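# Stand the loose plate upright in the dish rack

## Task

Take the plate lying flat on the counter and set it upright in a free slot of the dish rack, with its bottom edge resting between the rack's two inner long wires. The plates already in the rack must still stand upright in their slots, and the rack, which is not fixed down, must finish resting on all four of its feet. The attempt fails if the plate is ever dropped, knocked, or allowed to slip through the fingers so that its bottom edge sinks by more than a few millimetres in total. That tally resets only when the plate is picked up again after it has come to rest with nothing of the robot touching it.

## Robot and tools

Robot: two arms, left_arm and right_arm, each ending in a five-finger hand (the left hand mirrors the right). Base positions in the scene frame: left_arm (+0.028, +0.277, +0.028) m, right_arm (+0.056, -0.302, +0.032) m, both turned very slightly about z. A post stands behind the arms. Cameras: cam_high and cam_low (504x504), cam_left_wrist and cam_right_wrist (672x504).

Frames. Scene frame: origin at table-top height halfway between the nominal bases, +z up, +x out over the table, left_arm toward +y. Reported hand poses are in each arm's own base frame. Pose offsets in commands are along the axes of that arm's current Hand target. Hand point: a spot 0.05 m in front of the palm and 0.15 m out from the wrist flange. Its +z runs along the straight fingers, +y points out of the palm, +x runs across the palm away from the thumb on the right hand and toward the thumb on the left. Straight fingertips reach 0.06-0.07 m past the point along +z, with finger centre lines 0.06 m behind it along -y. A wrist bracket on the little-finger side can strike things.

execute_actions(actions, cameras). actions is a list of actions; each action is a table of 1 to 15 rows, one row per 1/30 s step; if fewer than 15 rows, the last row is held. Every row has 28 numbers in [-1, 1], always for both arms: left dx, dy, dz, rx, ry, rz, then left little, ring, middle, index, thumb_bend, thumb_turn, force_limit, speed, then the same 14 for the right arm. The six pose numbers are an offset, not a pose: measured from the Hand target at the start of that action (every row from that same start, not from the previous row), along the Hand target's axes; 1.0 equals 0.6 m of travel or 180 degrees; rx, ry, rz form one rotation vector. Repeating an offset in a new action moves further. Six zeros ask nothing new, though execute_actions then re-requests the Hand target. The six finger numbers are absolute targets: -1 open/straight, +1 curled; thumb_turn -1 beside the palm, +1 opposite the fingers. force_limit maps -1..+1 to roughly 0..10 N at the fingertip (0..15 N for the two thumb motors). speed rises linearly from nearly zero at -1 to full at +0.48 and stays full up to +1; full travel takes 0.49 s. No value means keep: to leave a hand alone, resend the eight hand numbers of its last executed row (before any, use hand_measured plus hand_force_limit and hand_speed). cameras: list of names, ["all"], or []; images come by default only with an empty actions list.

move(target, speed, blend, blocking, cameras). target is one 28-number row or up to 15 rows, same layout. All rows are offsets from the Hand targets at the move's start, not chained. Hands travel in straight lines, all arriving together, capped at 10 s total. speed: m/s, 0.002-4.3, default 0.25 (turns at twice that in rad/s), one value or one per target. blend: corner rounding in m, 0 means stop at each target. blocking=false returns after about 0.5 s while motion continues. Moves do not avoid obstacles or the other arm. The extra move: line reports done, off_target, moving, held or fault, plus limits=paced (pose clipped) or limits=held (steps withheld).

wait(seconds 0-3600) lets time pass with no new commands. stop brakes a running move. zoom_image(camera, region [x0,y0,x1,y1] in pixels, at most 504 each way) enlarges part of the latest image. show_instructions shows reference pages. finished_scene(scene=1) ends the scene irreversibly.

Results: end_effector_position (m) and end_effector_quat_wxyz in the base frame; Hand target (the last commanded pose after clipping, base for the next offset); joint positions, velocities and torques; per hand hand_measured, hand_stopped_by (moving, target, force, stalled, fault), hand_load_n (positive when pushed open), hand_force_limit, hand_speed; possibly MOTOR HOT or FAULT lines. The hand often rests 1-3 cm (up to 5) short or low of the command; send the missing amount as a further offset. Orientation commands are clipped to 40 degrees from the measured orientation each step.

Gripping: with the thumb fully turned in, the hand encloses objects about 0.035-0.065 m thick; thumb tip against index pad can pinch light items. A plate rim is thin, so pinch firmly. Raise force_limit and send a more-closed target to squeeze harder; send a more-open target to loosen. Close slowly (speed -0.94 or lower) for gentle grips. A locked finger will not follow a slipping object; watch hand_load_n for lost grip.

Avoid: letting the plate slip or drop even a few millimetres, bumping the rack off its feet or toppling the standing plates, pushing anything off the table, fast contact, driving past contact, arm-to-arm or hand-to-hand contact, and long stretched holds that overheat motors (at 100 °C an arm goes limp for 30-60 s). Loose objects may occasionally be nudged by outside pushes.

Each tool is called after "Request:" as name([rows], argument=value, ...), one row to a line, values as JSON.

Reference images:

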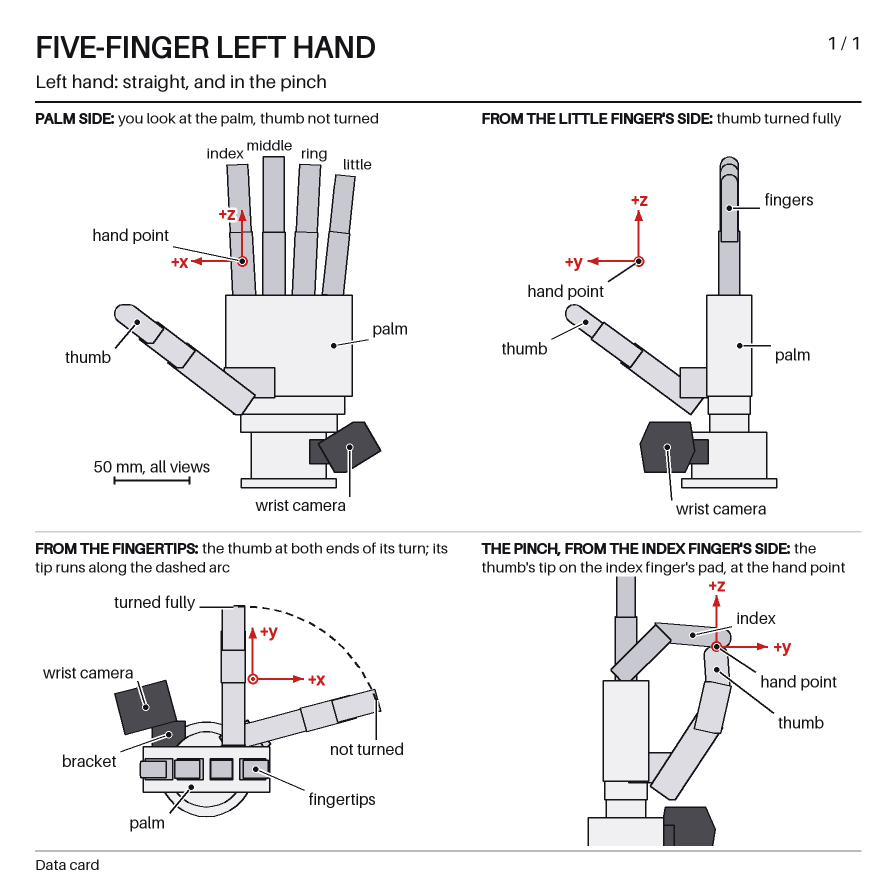

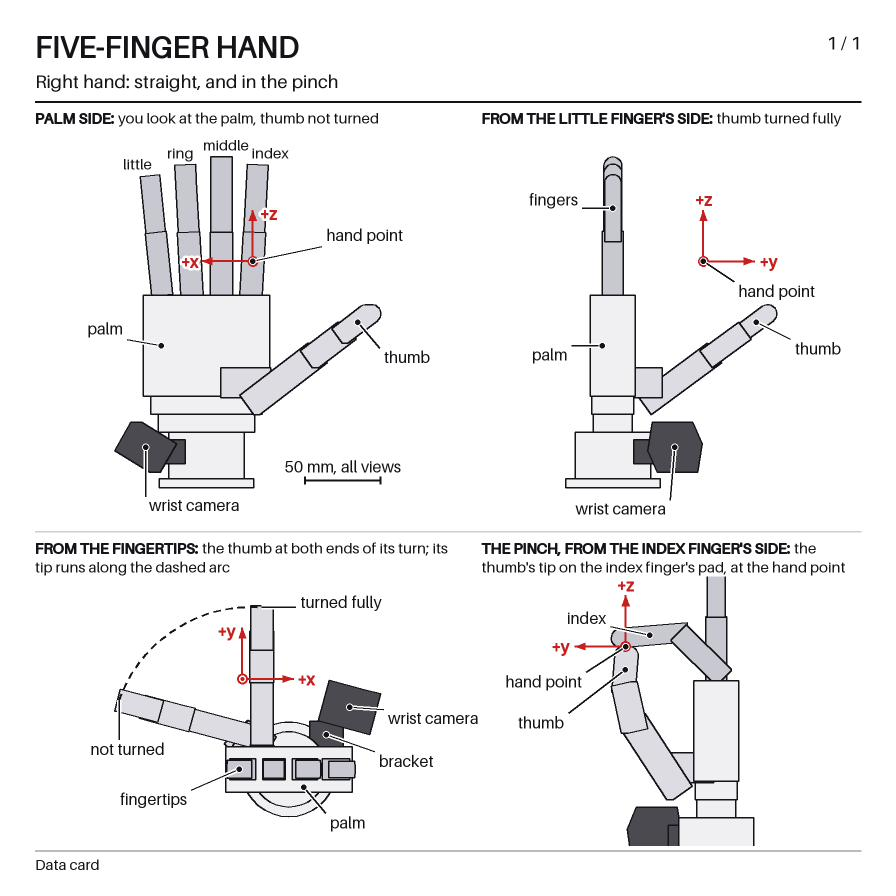

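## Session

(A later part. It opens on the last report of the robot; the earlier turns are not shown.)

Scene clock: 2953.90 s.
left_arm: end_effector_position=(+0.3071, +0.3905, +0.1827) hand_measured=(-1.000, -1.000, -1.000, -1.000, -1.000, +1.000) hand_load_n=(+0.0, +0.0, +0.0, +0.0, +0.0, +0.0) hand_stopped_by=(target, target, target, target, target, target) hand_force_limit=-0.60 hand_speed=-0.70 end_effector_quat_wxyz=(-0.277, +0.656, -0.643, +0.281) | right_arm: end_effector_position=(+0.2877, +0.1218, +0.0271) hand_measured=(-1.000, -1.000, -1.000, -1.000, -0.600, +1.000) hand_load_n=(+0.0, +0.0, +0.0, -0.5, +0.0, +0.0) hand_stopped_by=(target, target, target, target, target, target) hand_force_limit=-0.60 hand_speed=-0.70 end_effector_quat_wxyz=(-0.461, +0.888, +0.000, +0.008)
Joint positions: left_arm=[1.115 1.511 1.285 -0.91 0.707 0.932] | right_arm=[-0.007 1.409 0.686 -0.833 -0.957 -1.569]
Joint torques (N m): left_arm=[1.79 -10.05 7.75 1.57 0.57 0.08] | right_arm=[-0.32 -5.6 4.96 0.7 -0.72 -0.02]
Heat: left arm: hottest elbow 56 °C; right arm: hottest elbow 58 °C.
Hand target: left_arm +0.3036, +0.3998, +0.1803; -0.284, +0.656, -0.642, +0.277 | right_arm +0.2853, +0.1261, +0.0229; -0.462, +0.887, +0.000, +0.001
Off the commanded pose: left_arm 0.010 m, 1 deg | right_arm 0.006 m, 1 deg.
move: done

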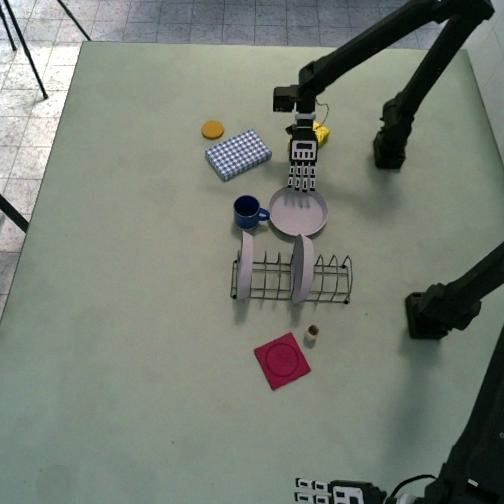

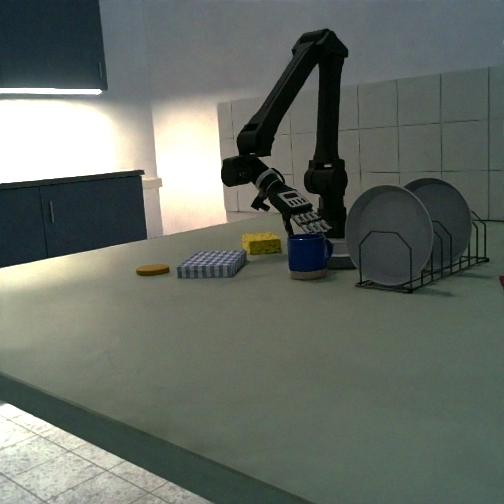

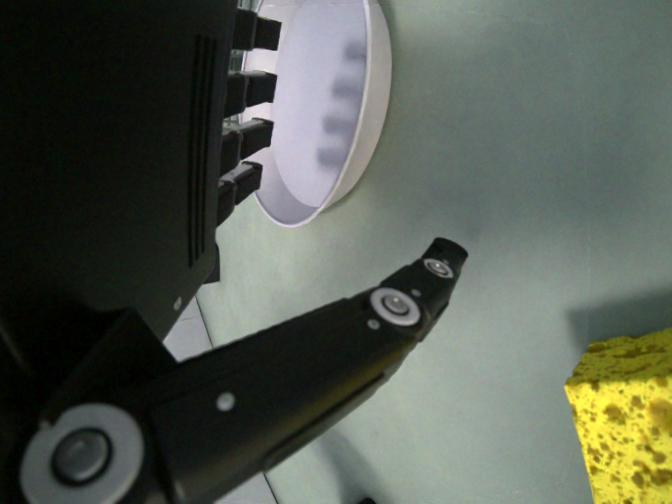

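Request:
move(target=[0,0,0,0,0,0,-1,-1,-1,-1,-1,1,-0.6,-0.7, 0.03,-0.0075,0.0456,0,0,0,-1,-1,-1,-1,-0.7,1,-0.6,-0.7], speed=0.04, cameras=["cam_high","cam_low","cam_right_wrist"])

Request:
zoom_image(camera="cam_high", region=[250, 130, 350, 250])

Request:
zoom_image(camera="cam_low", region=[260, 180, 360, 280])

Scene clock: 2973.00 s.
left_arm: end_effector_position=(+0.3071, +0.3905, +0.1827) hand_measured=(-1.000, -1.000, -1.000, -1.000, -1.000, +1.000) hand_load_n=(+0.0, +0.0, +0.0, +0.0, +0.0, +0.0) hand_stopped_by=(target, target, target, target, target, target) hand_force_limit=-0.60 hand_speed=-0.70 end_effector_quat_wxyz=(-0.277, +0.656, -0.643, +0.281) | right_arm: end_effector_position=(+0.2979, +0.1469, +0.0119) hand_measured=(-1.000, -1.000, -1.000, -1.000, -0.700, +1.000) hand_load_n=(+0.0, +0.0, +0.0, +0.0, +0.5, +0.0) hand_stopped_by=(target, target, target, target, target, target) hand_force_limit=-0.60 hand_speed=-0.70 end_effector_quat_wxyz=(-0.462, +0.887, -0.004, +0.001)
Joint positions: left_arm=[1.115 1.511 1.285 -0.91 0.707 0.932] | right_arm=[0.068 1.465 0.686 -0.687 -0.957 -1.44]
Joint torques (N m): left_arm=[1.73 -10.05 7.73 1.55 0.57 0.08] | right_arm=[-0.32 -6.12 6 0.88 -0.55 -0.01]
Heat: left arm: hottest elbow 54 °C; right arm: hottest elbow 56 °C.
Hand target: left_arm +0.3036, +0.3998, +0.1803; -0.284, +0.656, -0.642, +0.277 | right_arm +0.3033, +0.1511, +0.0110; -0.462, +0.887, +0.000, +0.001
Off the commanded pose: left_arm 0.010 m, 1 deg | right_arm 0.007 m, 0 deg.
move: done

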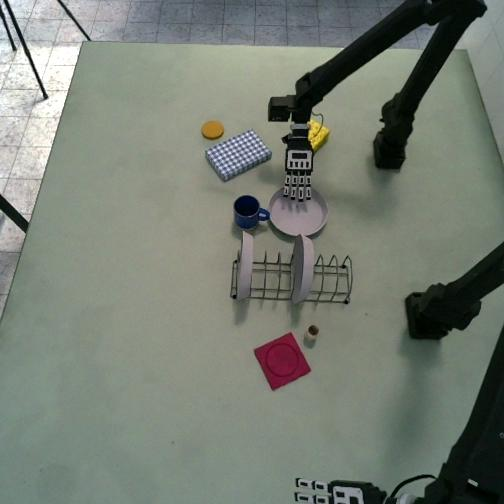

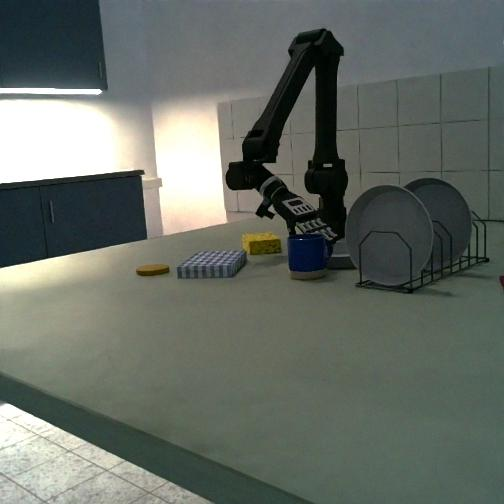

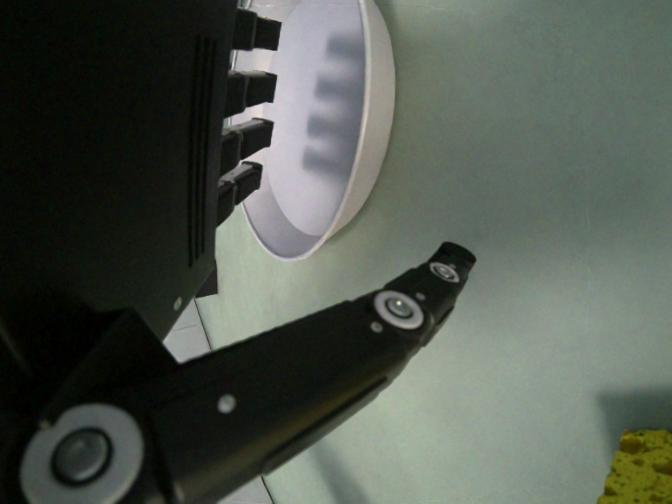

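Scaled by 4.200 from the camera's image (finer frame: 720x720).

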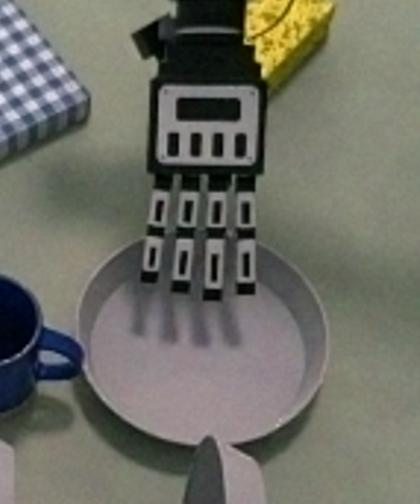

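Scaled by 5.040 from the camera's image (finer frame: 720x720).

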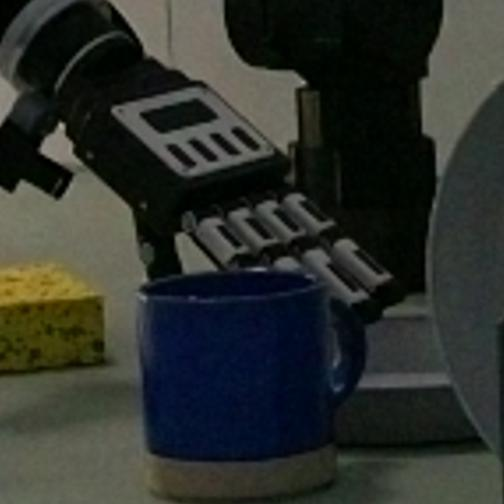

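Request:
move(target=[0,0,0,0,0,0,-1,-1,-1,-1,-1,1,-0.6,-0.7, 0.0117,-0.0109,0.033,0,0,0,-1,-1,-1,-1,-0.7,1,-0.6,-0.7], speed=0.03, cameras=["cam_high","cam_low","cam_right_wrist"])

Request:
zoom_image(camera="cam_high", region=[250, 130, 350, 250])

Request:
zoom_image(camera="cam_low", region=[260, 180, 360, 280])

Scene clock: 2988.83 s.
left_arm: end_effector_position=(+0.3071, +0.3905, +0.1827) hand_measured=(-1.000, -1.000, -1.000, -1.000, -1.000, +1.000) hand_load_n=(+0.0, +0.0, -0.5, +0.0, +0.0, +0.0) hand_stopped_by=(target, target, target, target, target, target) hand_force_limit=-0.60 hand_speed=-0.70 end_effector_quat_wxyz=(-0.277, +0.656, -0.643, +0.281) | right_arm: end_effector_position=(+0.3038, +0.1662, +0.0054) hand_measured=(-1.000, -1.000, -1.000, -1.000, -0.700, +1.000) hand_load_n=(+0.0, +0.0, +0.0, +0.0, +0.0, +0.0) hand_stopped_by=(target, target, target, target, target, target) hand_force_limit=-0.60 hand_speed=-0.70 end_effector_quat_wxyz=(-0.462, +0.887, -0.004, -0.001)
Joint positions: left_arm=[1.115 1.511 1.285 -0.91 0.707 0.932] | right_arm=[0.125 1.489 0.686 -0.588 -0.948 -1.344]
Joint torques (N m): left_arm=[1.79 -10.11 7.75 1.57 0.57 0.07] | right_arm=[-0.32 -6.36 6.16 1.02 -0.54 -0.01]
Heat: left arm: hottest elbow 53 °C; right arm: hottest elbow 54 °C.
Hand target: left_arm +0.3036, +0.3998, +0.1803; -0.284, +0.656, -0.642, +0.277 | right_arm +0.3103, +0.1711, +0.0049; -0.462, +0.887, +0.000, +0.001
Off the commanded pose: left_arm 0.010 m, 1 deg | right_arm 0.008 m, 1 deg.
move: done

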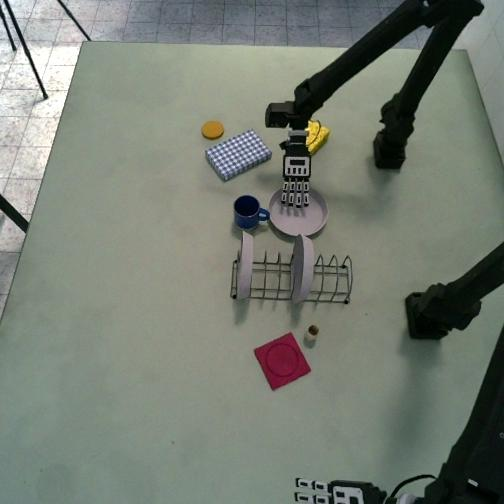

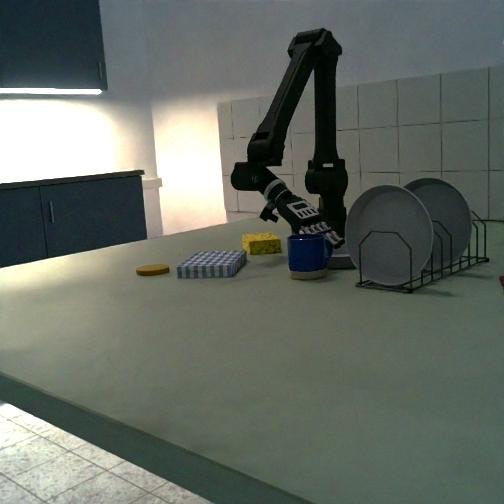

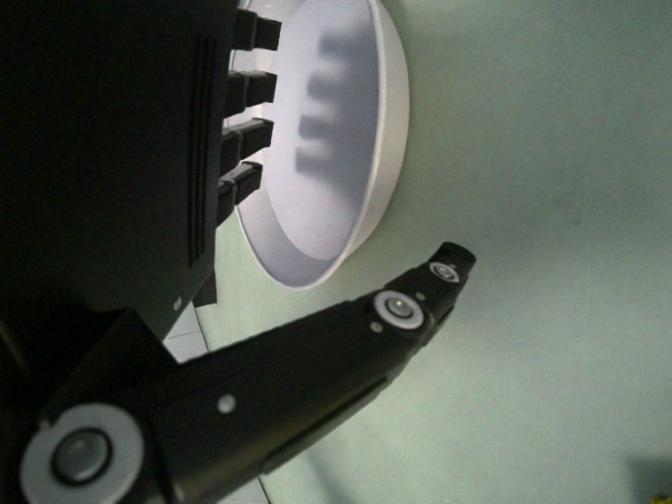

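Scaled by 4.200 from the camera's image (finer frame: 720x720).

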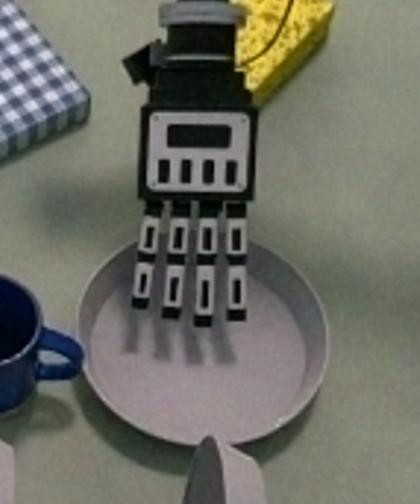

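Scaled by 5.040 from the camera's image (finer frame: 720x720).

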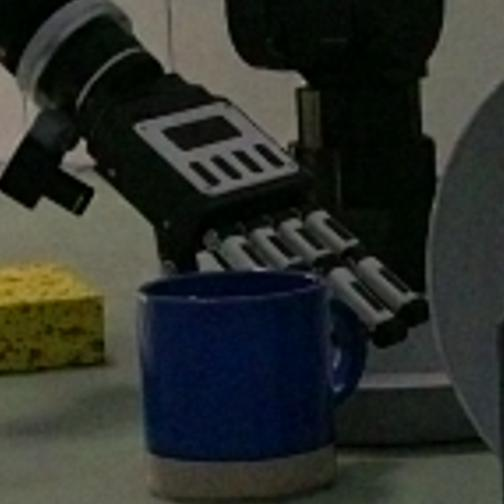

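Request:
move(target=[0,0,0,0,0,0,-1,-1,-1,-1,-1,1,-0.6,-0.7, 0,-0.0137,0.0311,0,0,0,-1,-1,-1,-1,-0.7,1,-0.6,-0.7], speed=0.03, cameras=["cam_high","cam_low","cam_right_wrist"])

Request:
zoom_image(camera="cam_high", region=[250, 130, 350, 250])

Request:
zoom_image(camera="cam_right_wrist", region=[230, 0, 530, 400])

Scene clock: 3001.77 s.
left_arm: end_effector_position=(+0.3071, +0.3905, +0.1827) hand_measured=(-1.000, -1.000, -1.000, -1.000, -1.000, +1.000) hand_load_n=(+0.0, +0.0, +0.0, -0.5, +0.0, +0.0) hand_stopped_by=(target, target, target, target, target, target) hand_force_limit=-0.60 hand_speed=-0.70 end_effector_quat_wxyz=(-0.277, +0.656, -0.643, +0.281) | right_arm: end_effector_position=(+0.3094, +0.1867, +0.0044) hand_measured=(-1.000, -1.000, -1.000, -1.000, -0.700, +1.000) hand_load_n=(+0.0, -0.5, -0.5, +0.0, +0.0, +0.0) hand_stopped_by=(target, target, target, target, target, target) hand_force_limit=-0.60 hand_speed=-0.70 end_effector_quat_wxyz=(-0.462, +0.887, -0.002, +0.004)
Joint positions: left_arm=[1.115 1.511 1.285 -0.91 0.707 0.932] | right_arm=[0.182 1.496 0.686 -0.494 -0.935 -1.25]
Joint torques (N m): left_arm=[1.79 -10.05 7.73 1.57 0.57 0.07] | right_arm=[-0.38 -6.53 5.44 1.18 -0.52 -0.02]
Heat: left arm: hottest elbow 53 °C; right arm: hottest elbow 54 °C.
Hand target: left_arm +0.3036, +0.3998, +0.1803; -0.284, +0.656, -0.642, +0.277 | right_arm +0.3104, +0.1911, +0.0011; -0.462, +0.887, +0.000, +0.001
Off the commanded pose: left_arm 0.010 m, 1 deg | right_arm 0.006 m, 0 deg.
move: done

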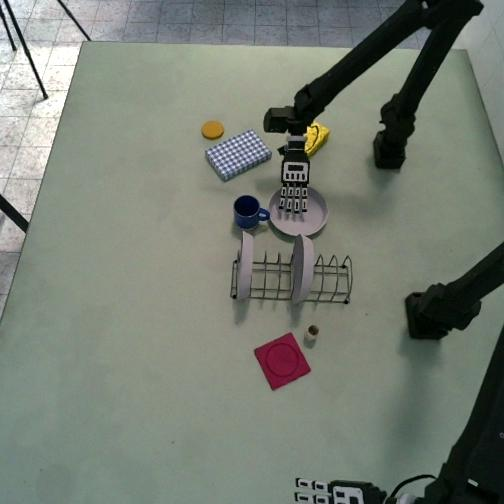

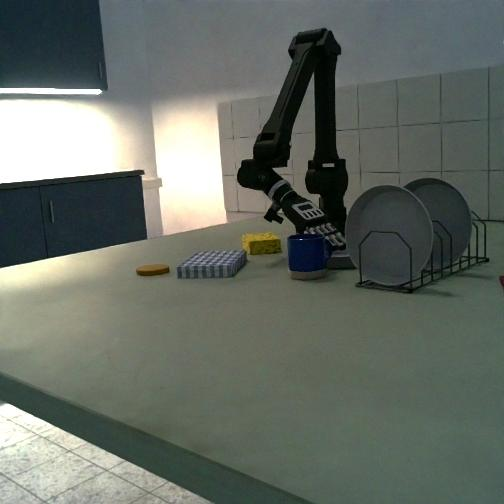

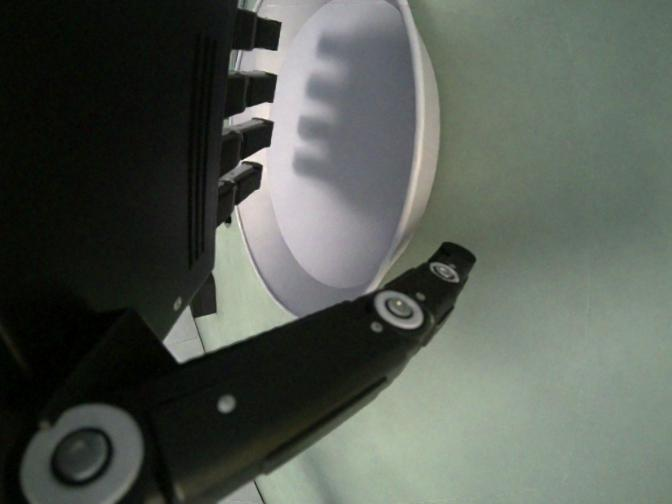

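Scaled by 4.200 from the camera's image (finer frame: 720x720).

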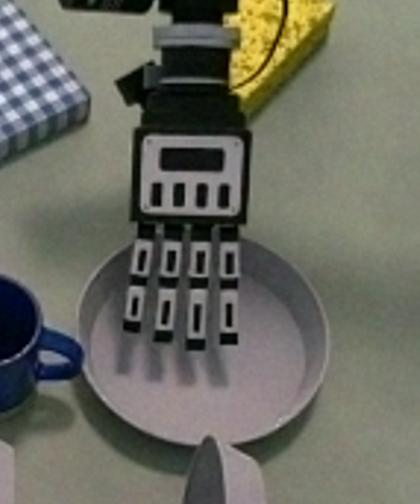

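Scaled by 1.260 from the camera's image (finer frame: 960x720).

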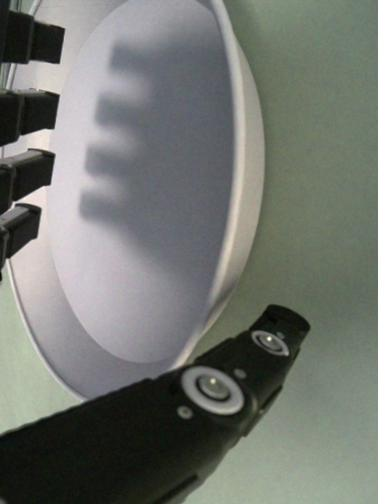

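Request:
move(target=[0,0,0,0,0,0,-1,-1,-1,-1,-1,1,-0.6,-0.7, 0,0,0,0,0,0,-1,0.15,0.2,0.25,-0.7,1,-0.8,-0.8], speed=0.03, cameras=["cam_high","cam_low","cam_right_wrist"])

Request:
zoom_image(camera="cam_high", region=[250, 130, 350, 250])

Request:
zoom_image(camera="cam_right_wrist", region=[230, 0, 530, 400])

Scene clock: 3013.37 s.
left_arm: end_effector_position=(+0.3071, +0.3905, +0.1827) hand_measured=(-1.000, -1.000, -1.000, -1.000, -1.000, +1.000) hand_load_n=(+0.0, +0.0, +0.0, +0.0, +0.0, +0.0) hand_stopped_by=(target, target, target, target, target, target) hand_force_limit=-0.60 hand_speed=-0.70 end_effector_quat_wxyz=(-0.277, +0.656, -0.643, +0.281) | right_arm: end_effector_position=(+0.3095, +0.1872, +0.0044) hand_measured=(-1.000, +0.150, +0.200, +0.250, -0.700, +1.000) hand_load_n=(+0.0, +0.0, +0.0, +0.0, +0.0, +0.0) hand_stopped_by=(target, target, target, target, target, target) hand_force_limit=-0.80 hand_speed=-0.80 end_effector_quat_wxyz=(-0.462, +0.887, -0.001, +0.004)
Joint positions: left_arm=[1.115 1.511 1.285 -0.91 0.707 0.932] | right_arm=[0.183 1.496 0.686 -0.493 -0.935 -1.248]
Joint torques (N m): left_arm=[1.73 -10.05 7.75 1.55 0.57 0.07] | right_arm=[-0.44 -6.59 5.42 1.11 -0.52 -0.03]
Heat: left arm: hottest elbow 52 °C; right arm: hottest elbow 53 °C.
Hand target: left_arm +0.3036, +0.3998, +0.1803; -0.284, +0.656, -0.642, +0.277 | right_arm +0.3103, +0.1910, +0.0011; -0.462, +0.887, +0.000, +0.001
Off the commanded pose: left_arm 0.010 m, 1 deg | right_arm 0.005 m, 0 deg.
move: done

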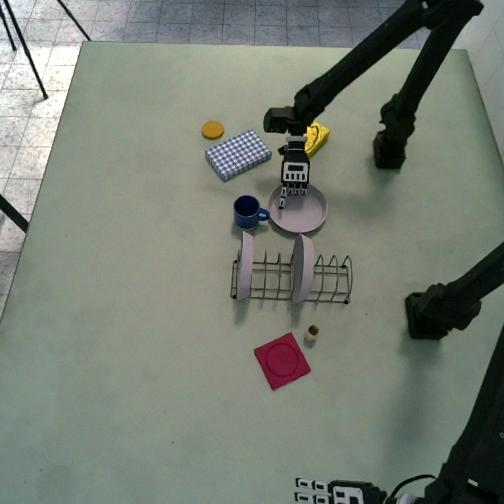

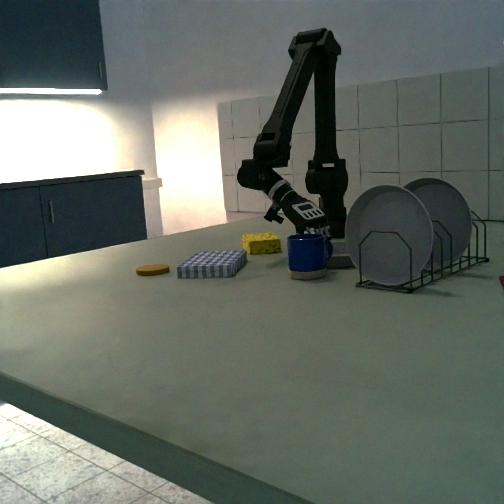

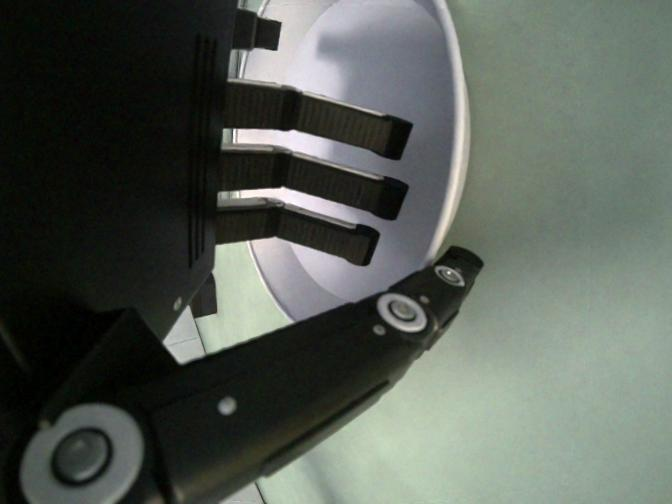

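Scaled by 4.200 from the camera's image (finer frame: 720x720).

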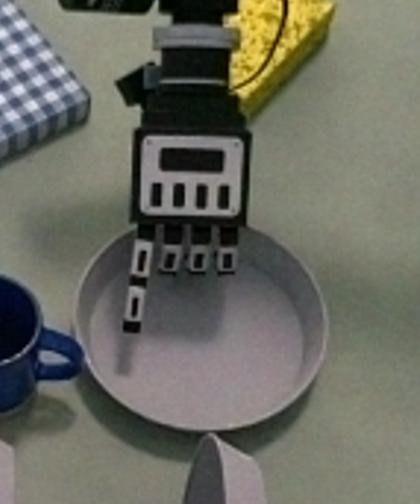

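Scaled by 1.260 from the camera's image (finer frame: 960x720).

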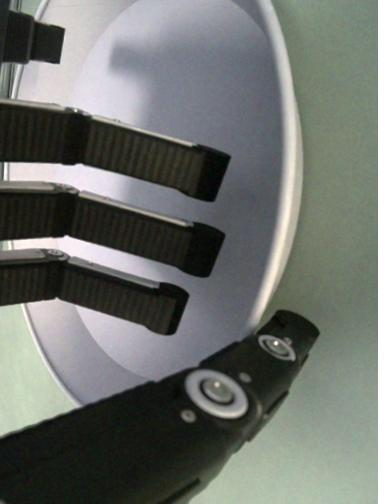

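Request:
move(target=[0,0,0,0,0,0,-1,-1,-1,-1,-1,1,-0.6,-0.7, 0,-0.0137,-0.0096,0,0,0,-1,0.15,0.2,0.25,-0.7,1,-0.8,-0.8], speed=0.03, cameras=["cam_high","cam_low","cam_right_wrist"])

Request:
zoom_image(camera="cam_right_wrist", region=[230, 0, 530, 400])

Request:
zoom_image(camera="cam_low", region=[290, 190, 360, 280])

Scene clock: 3030.73 s.
left_arm: end_effector_position=(+0.3071, +0.3905, +0.1827) hand_measured=(-1.000, -1.000, -1.000, -1.000, -1.000, +1.000) hand_load_n=(+0.0, +0.0, -0.5, +0.0, +0.0, +0.0) hand_stopped_by=(target, target, target, target, target, target) hand_force_limit=-0.60 hand_speed=-0.70 end_effector_quat_wxyz=(-0.277, +0.656, -0.643, +0.281) | right_arm: end_effector_position=(+0.3070, +0.1867, +0.0043) hand_measured=(-1.000, +0.150, +0.200, +0.250, -0.700, +1.000) hand_load_n=(+0.0, +0.0, +0.0, +0.0, +0.0, +0.0) hand_stopped_by=(target, target, target, target, target, target) hand_force_limit=-0.80 hand_speed=-0.80 end_effector_quat_wxyz=(-0.461, +0.887, -0.004, -0.001)
Joint positions: left_arm=[1.115 1.511 1.285 -0.91 0.707 0.932] | right_arm=[0.183 1.496 0.686 -0.504 -0.935 -1.248]
Joint torques (N m): left_arm=[1.79 -10.11 7.75 1.55 0.57 0.07] | right_arm=[-0.44 -8.35 6.11 0.29 -0.53 -0.02]
Heat: left arm: hottest elbow 52 °C; right arm: hottest elbow 52 °C.
Hand target: left_arm +0.3036, +0.3998, +0.1803; -0.284, +0.656, -0.642, +0.277 | right_arm +0.3104, +0.1910, +0.0111; -0.462, +0.887, +0.000, +0.001
Off the commanded pose: left_arm 0.010 m, 1 deg | right_arm 0.009 m, 0 deg.
move: done

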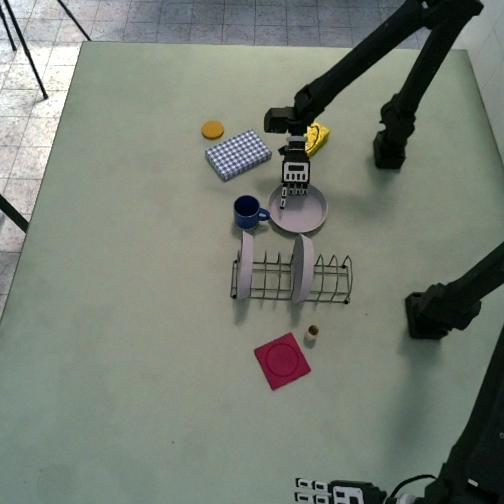

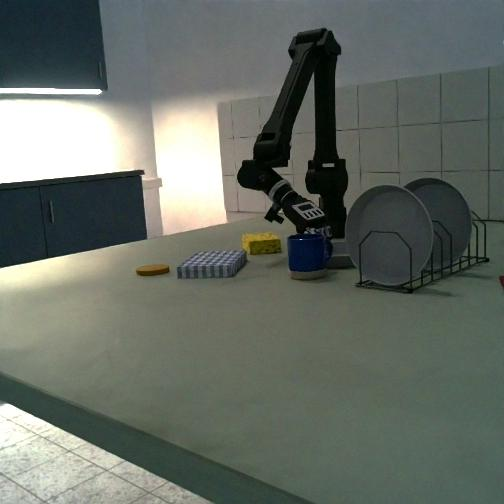

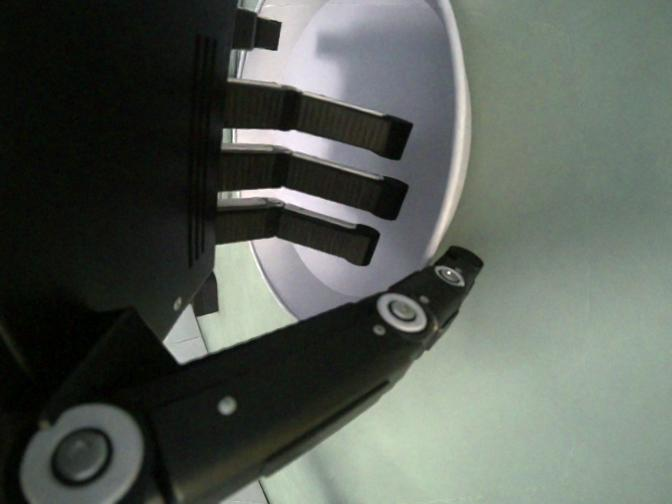

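Scaled by 1.260 from the camera's image (finer frame: 960x720).

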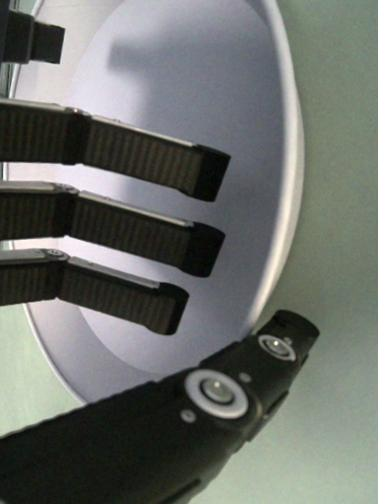

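Scaled by 5.600 from the camera's image (finer frame: 720x720).

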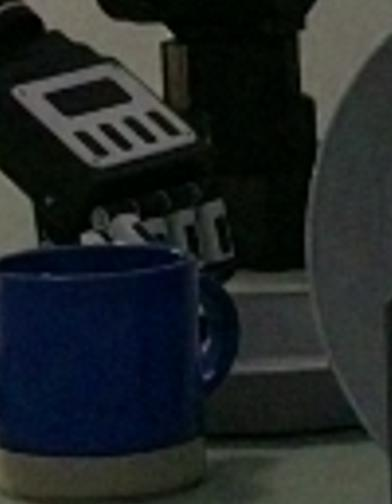

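Request:
move(target=[0,0,0,0,0,0,-1,-1,-1,-1,-1,1,-0.6,-0.7, 0,-0.0068,-0.0048,0,0,0,-1,0.15,0.2,0.25,-0.7,1,-0.8,-0.8], speed=0.03, cameras=["cam_high","cam_right_wrist"])

Request:
zoom_image(camera="cam_high", region=[250, 130, 350, 250])

Scene clock: 3038.53 s.
left_arm: end_effector_position=(+0.3071, +0.3905, +0.1827) hand_measured=(-1.000, -1.000, -1.000, -1.000, -1.000, +1.000) hand_load_n=(+0.0, +0.0, +0.0, +0.0, +0.0, +0.0) hand_stopped_by=(target, target, target, target, target, target) hand_force_limit=-0.60 hand_speed=-0.70 end_effector_quat_wxyz=(-0.277, +0.656, -0.643, +0.281) | right_arm: end_effector_position=(+0.3034, +0.1861, +0.0049) hand_measured=(-1.000, +0.150, +0.200, +0.250, -0.700, +1.000) hand_load_n=(+0.0, +0.0, +0.0, +0.0, +0.0, +0.0) hand_stopped_by=(target, target, target, target, target, target) hand_force_limit=-0.80 hand_speed=-0.80 end_effector_quat_wxyz=(-0.460, +0.888, -0.008, -0.007)
Joint positions: left_arm=[1.115 1.511 1.285 -0.91 0.707 0.932] | right_arm=[0.183 1.494 0.686 -0.52 -0.935 -1.248]
Joint torques (N m): left_arm=[1.79 -10.11 7.75 1.57 0.57 0.07] | right_arm=[-0.44 -9.05 6.45 0.23 -0.53 -0.03]
Heat: left arm: hottest elbow 52 °C; right arm: hottest elbow 52 °C.
Hand target: left_arm +0.3036, +0.3998, +0.1803; -0.284, +0.656, -0.642, +0.277 | right_arm +0.3103, +0.1910, +0.0161; -0.462, +0.887, +0.000, +0.001
Off the commanded pose: left_arm 0.010 m, 1 deg | right_arm 0.014 m, 1 deg.
move: off_target (right_arm)

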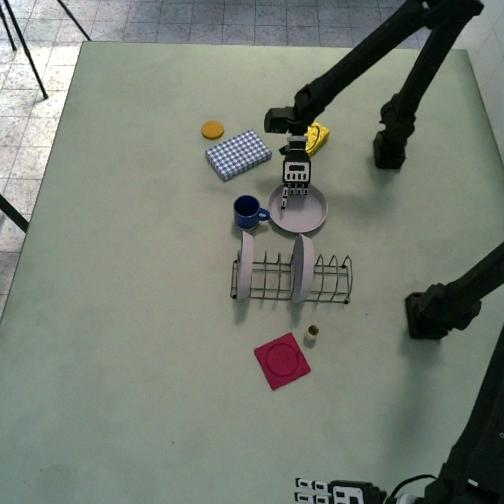

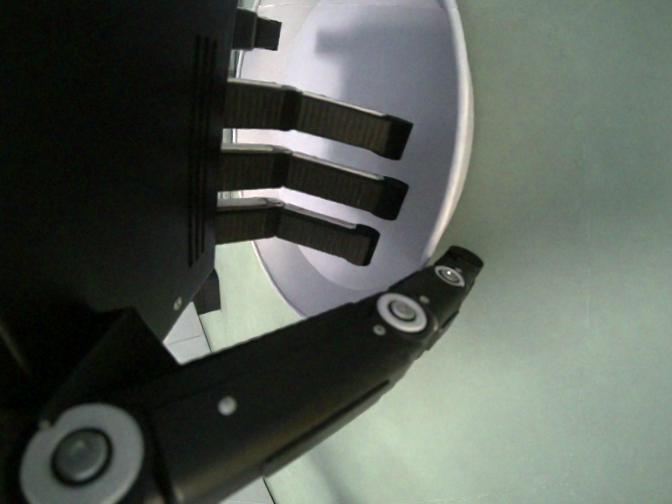

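Scaled by 4.200 from the camera's image (finer frame: 720x720).

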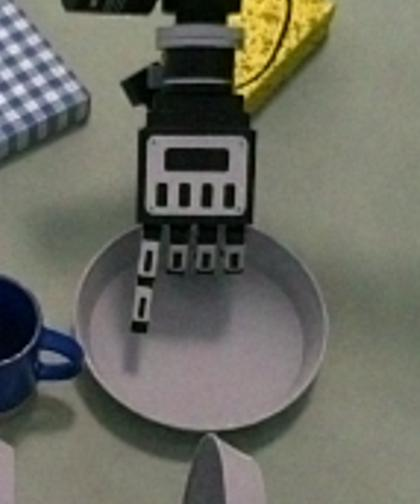

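Request:
move(target=[0,0,0,0,0,0,-1,-1,-1,-1,-1,1,-0.6,-0.7, 0,-0.0137,-0.0096,0,0,0,-1,0.15,0.2,0.25,-0.7,1,-0.8,-0.8], speed=0.03, cameras=["cam_high","cam_right_wrist"])

Request:
zoom_image(camera="cam_high", region=[250, 130, 350, 250])

Scene clock: 3045.97 s.
left_arm: end_effector_position=(+0.3071, +0.3905, +0.1827) hand_measured=(-1.000, -1.000, -1.000, -1.000, -1.000, +1.000) hand_load_n=(+0.0, +0.0, +0.0, +0.0, +0.0, +0.0) hand_stopped_by=(target, target, target, target, target, target) hand_force_limit=-0.60 hand_speed=-0.70 end_effector_quat_wxyz=(-0.277, +0.656, -0.643, +0.281) | right_arm: end_effector_position=(+0.2987, +0.1852, +0.0123) hand_measured=(-1.000, +0.150, +0.200, +0.250, -0.700, +1.000) hand_load_n=(+0.0, +0.0, -0.5, +0.0, +0.0, +0.0) hand_stopped_by=(target, target, target, target, target, target) hand_force_limit=-0.80 hand_speed=-0.80 end_effector_quat_wxyz=(-0.459, +0.888, -0.010, -0.011)
Joint positions: left_arm=[1.115 1.511 1.285 -0.91 0.707 0.932] | right_arm=[0.183 1.469 0.686 -0.554 -0.935 -1.247]
Joint torques (N m): left_arm=[1.73 -10.11 7.75 1.57 0.57 0.07] | right_arm=[-0.5 -8.76 7.34 0.21 -0.53 -0.03]
Heat: left arm: hottest elbow 52 °C; right arm: hottest elbow 52 °C.
Hand target: left_arm +0.3036, +0.3998, +0.1803; -0.284, +0.656, -0.642, +0.277 | right_arm +0.3103, +0.1910, +0.0261; -0.462, +0.887, +0.000, +0.000
Off the commanded pose: left_arm 0.010 m, 1 deg | right_arm 0.019 m, 2 deg.
move: off_target (right_arm)

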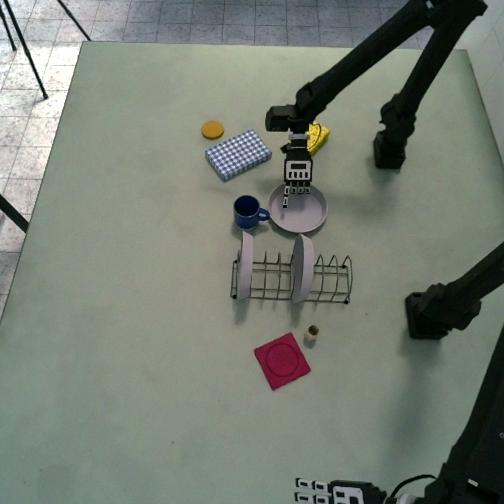

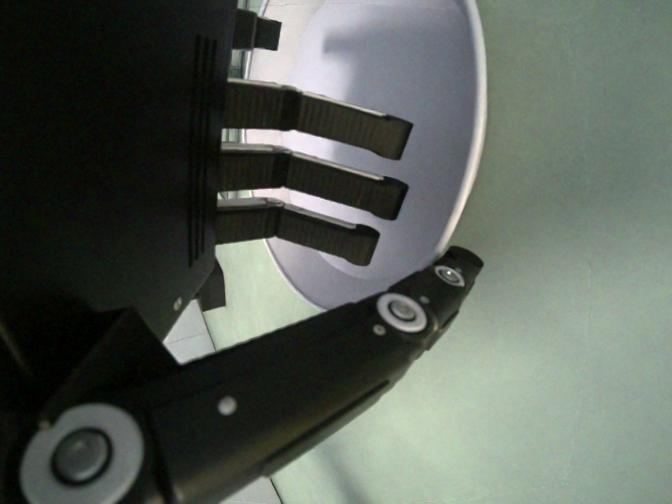

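Scaled by 4.200 from the camera's image (finer frame: 720x720).

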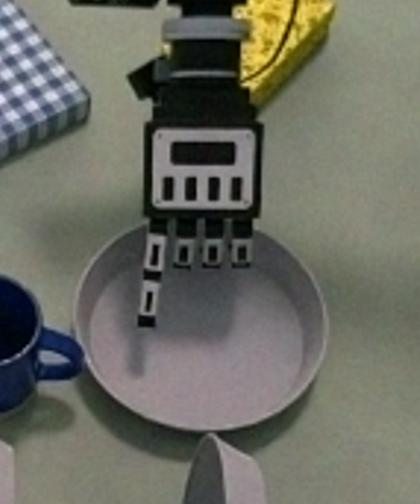

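Request:
move(target=[0,0,0,0,0,0,-1,-1,-1,-1,-1,1,-0.6,-0.7, 0.02,0,0,0,0,0,-1,0.27,0.34,0.41,-0.7,1,-0.8,-0.92], speed=0.03, cameras=["cam_high","cam_low","cam_right_wrist"])

Request:
zoom_image(camera="cam_high", region=[250, 130, 350, 250])

Request:
zoom_image(camera="cam_right_wrist", region=[230, 0, 530, 400])

Scene clock: 3060.07 s.
left_arm: end_effector_position=(+0.3071, +0.3905, +0.1827) hand_measured=(-1.000, -1.000, -1.000, -1.000, -1.000, +1.000) hand_load_n=(+0.0, +0.0, +0.0, +0.0, +0.0, +0.0) hand_stopped_by=(target, target, target, target, target, target) hand_force_limit=-0.60 hand_speed=-0.70 end_effector_quat_wxyz=(-0.277, +0.656, -0.643, +0.281) | right_arm: end_effector_position=(+0.3079, +0.1869, +0.0192) hand_measured=(-1.000, +0.270, +0.340, +0.410, -0.700, +1.000) hand_load_n=(+0.0, +0.0, +0.0, +0.0, +0.5, +0.0) hand_stopped_by=(target, target, target, target, target, target) hand_force_limit=-0.80 hand_speed=-0.92 end_effector_quat_wxyz=(-0.460, +0.888, -0.007, -0.006)
Joint positions: left_arm=[1.115 1.511 1.285 -0.91 0.707 0.932] | right_arm=[0.183 1.469 0.711 -0.567 -0.935 -1.247]
Joint torques (N m): left_arm=[1.79 -10.11 7.73 1.55 0.57 0.07] | right_arm=[-0.91 -6.77 8.13 0.27 -0.59 -0.13]
Heat: left arm: hottest elbow 51 °C; right arm: hottest elbow 52 °C.
Hand target: left_arm +0.3036, +0.3998, +0.1803; -0.284, +0.656, -0.642, +0.277 | right_arm +0.3223, +0.1910, +0.0261; -0.462, +0.887, +0.000, +0.001
Off the commanded pose: left_arm 0.010 m, 1 deg | right_arm 0.016 m, 1 deg.
move: off_target (right_arm)

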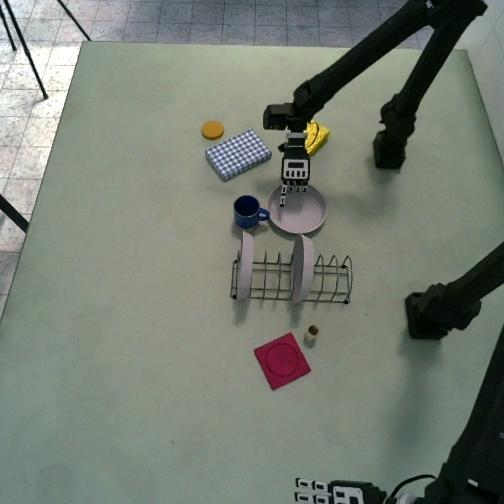

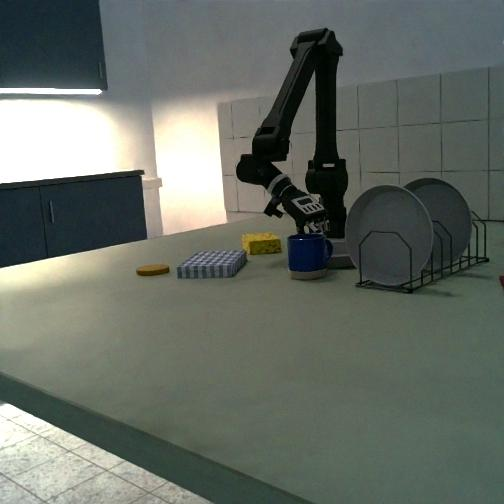

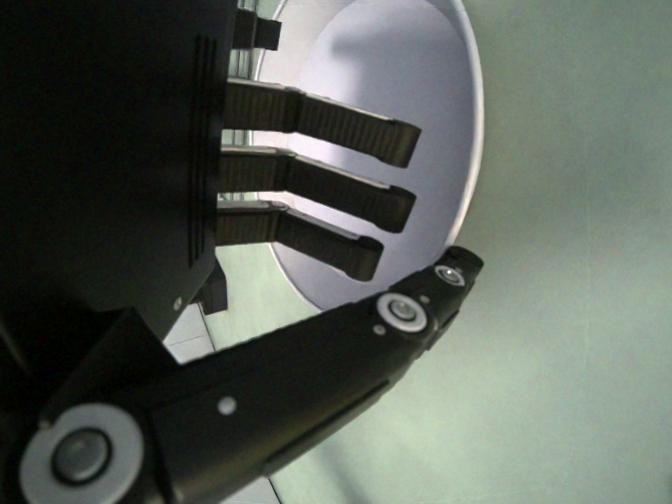

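Scaled by 4.200 from the camera's image (finer frame: 720x720).

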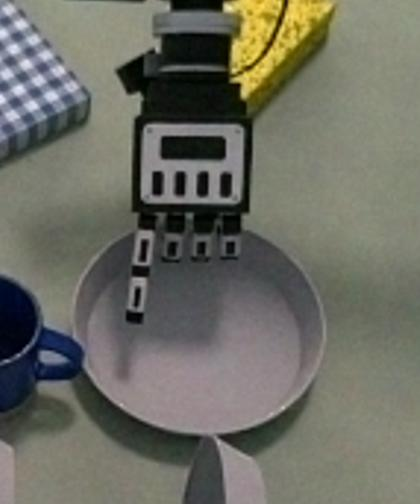

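Scaled by 1.260 from the camera's image (finer frame: 960x720).

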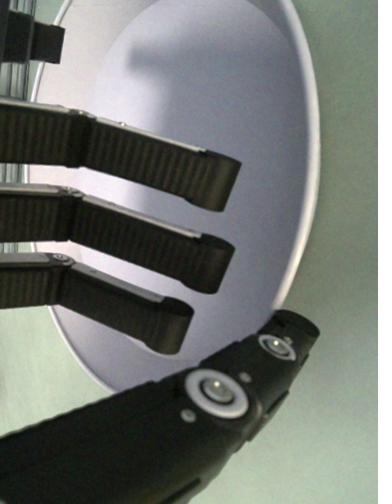

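Request:
move(target=[0,0,0,0,0,0,-1,-1,-1,-1,-1,1,-0.6,-0.7, 0,0.0243,-0.0115,0,0,0,-1,0.27,0.34,0.41,-0.7,1,-0.8,-0.92], speed=0.03, cameras=["cam_high","cam_low","cam_right_wrist"])

Request:
zoom_image(camera="cam_high", region=[250, 130, 350, 250])

Request:
zoom_image(camera="cam_right_wrist", region=[230, 0, 530, 400])

Scene clock: 3073.17 s.
left_arm: end_effector_position=(+0.3071, +0.3905, +0.1827) hand_measured=(-1.000, -1.000, -1.000, -1.000, -1.000, +1.000) hand_load_n=(+0.0, +0.0, +0.0, +0.0, +0.0, -0.5) hand_stopped_by=(target, target, target, target, target, target) hand_force_limit=-0.60 hand_speed=-0.70 end_effector_quat_wxyz=(-0.277, +0.656, -0.643, +0.281) | right_arm: end_effector_position=(+0.3069, +0.1783, +0.0135) hand_measured=(-1.000, +0.270, +0.340, +0.410, -0.700, +1.000) hand_load_n=(+0.0, +0.0, +0.0, +0.0, +0.0, +0.0) hand_stopped_by=(target, target, target, target, target, target) hand_force_limit=-0.80 hand_speed=-0.92 end_effector_quat_wxyz=(-0.460, +0.888, -0.002, -0.008)
Joint positions: left_arm=[1.115 1.511 1.285 -0.91 0.707 0.932] | right_arm=[0.16 1.485 0.711 -0.595 -0.941 -1.304]
Joint torques (N m): left_arm=[1.79 -10.11 7.75 1.58 0.57 0.08] | right_arm=[-1.96 -6.53 7.71 0.2 -0.69 -0.18]
Heat: left arm: hottest elbow 51 °C; right arm: hottest elbow 55 °C.
Hand target: left_arm +0.3036, +0.3998, +0.1803; -0.284, +0.656, -0.642, +0.277 | right_arm +0.3223, +0.1770, +0.0181; -0.462, +0.887, +0.000, +0.001
Off the commanded pose: left_arm 0.010 m, 1 deg | right_arm 0.016 m, 1 deg.
move: off_target (right_arm)

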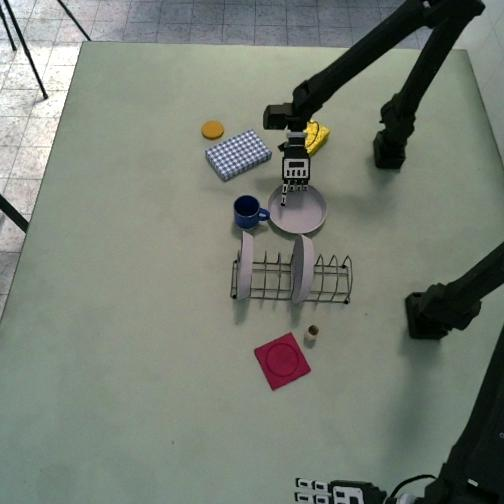

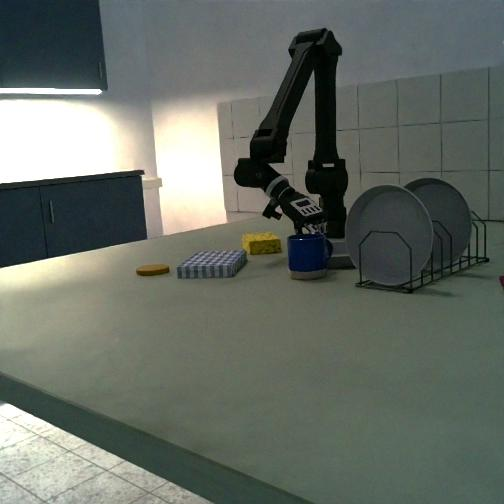

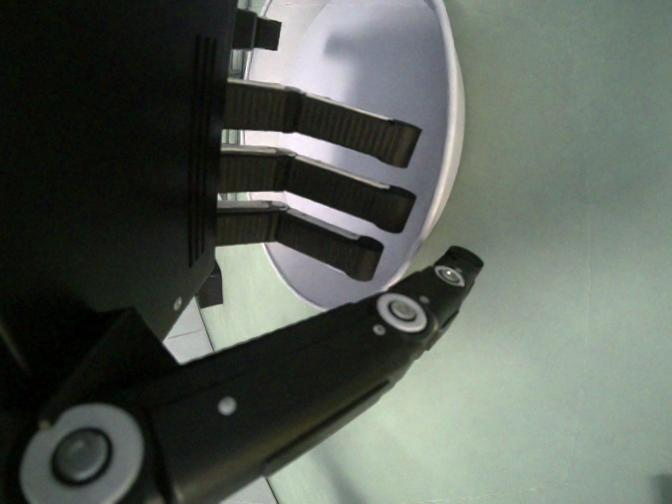

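Scaled by 4.200 from the camera's image (finer frame: 720x720).

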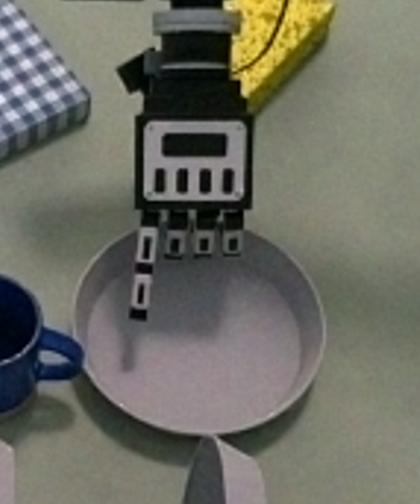

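Scaled by 1.260 from the camera's image (finer frame: 960x720).

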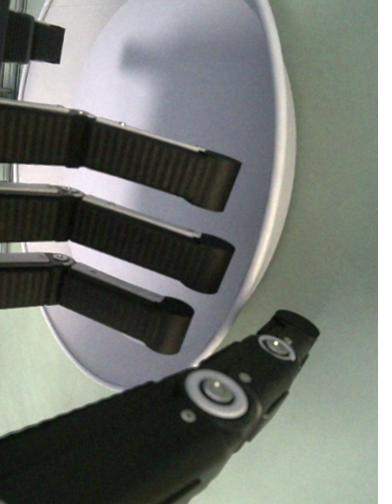

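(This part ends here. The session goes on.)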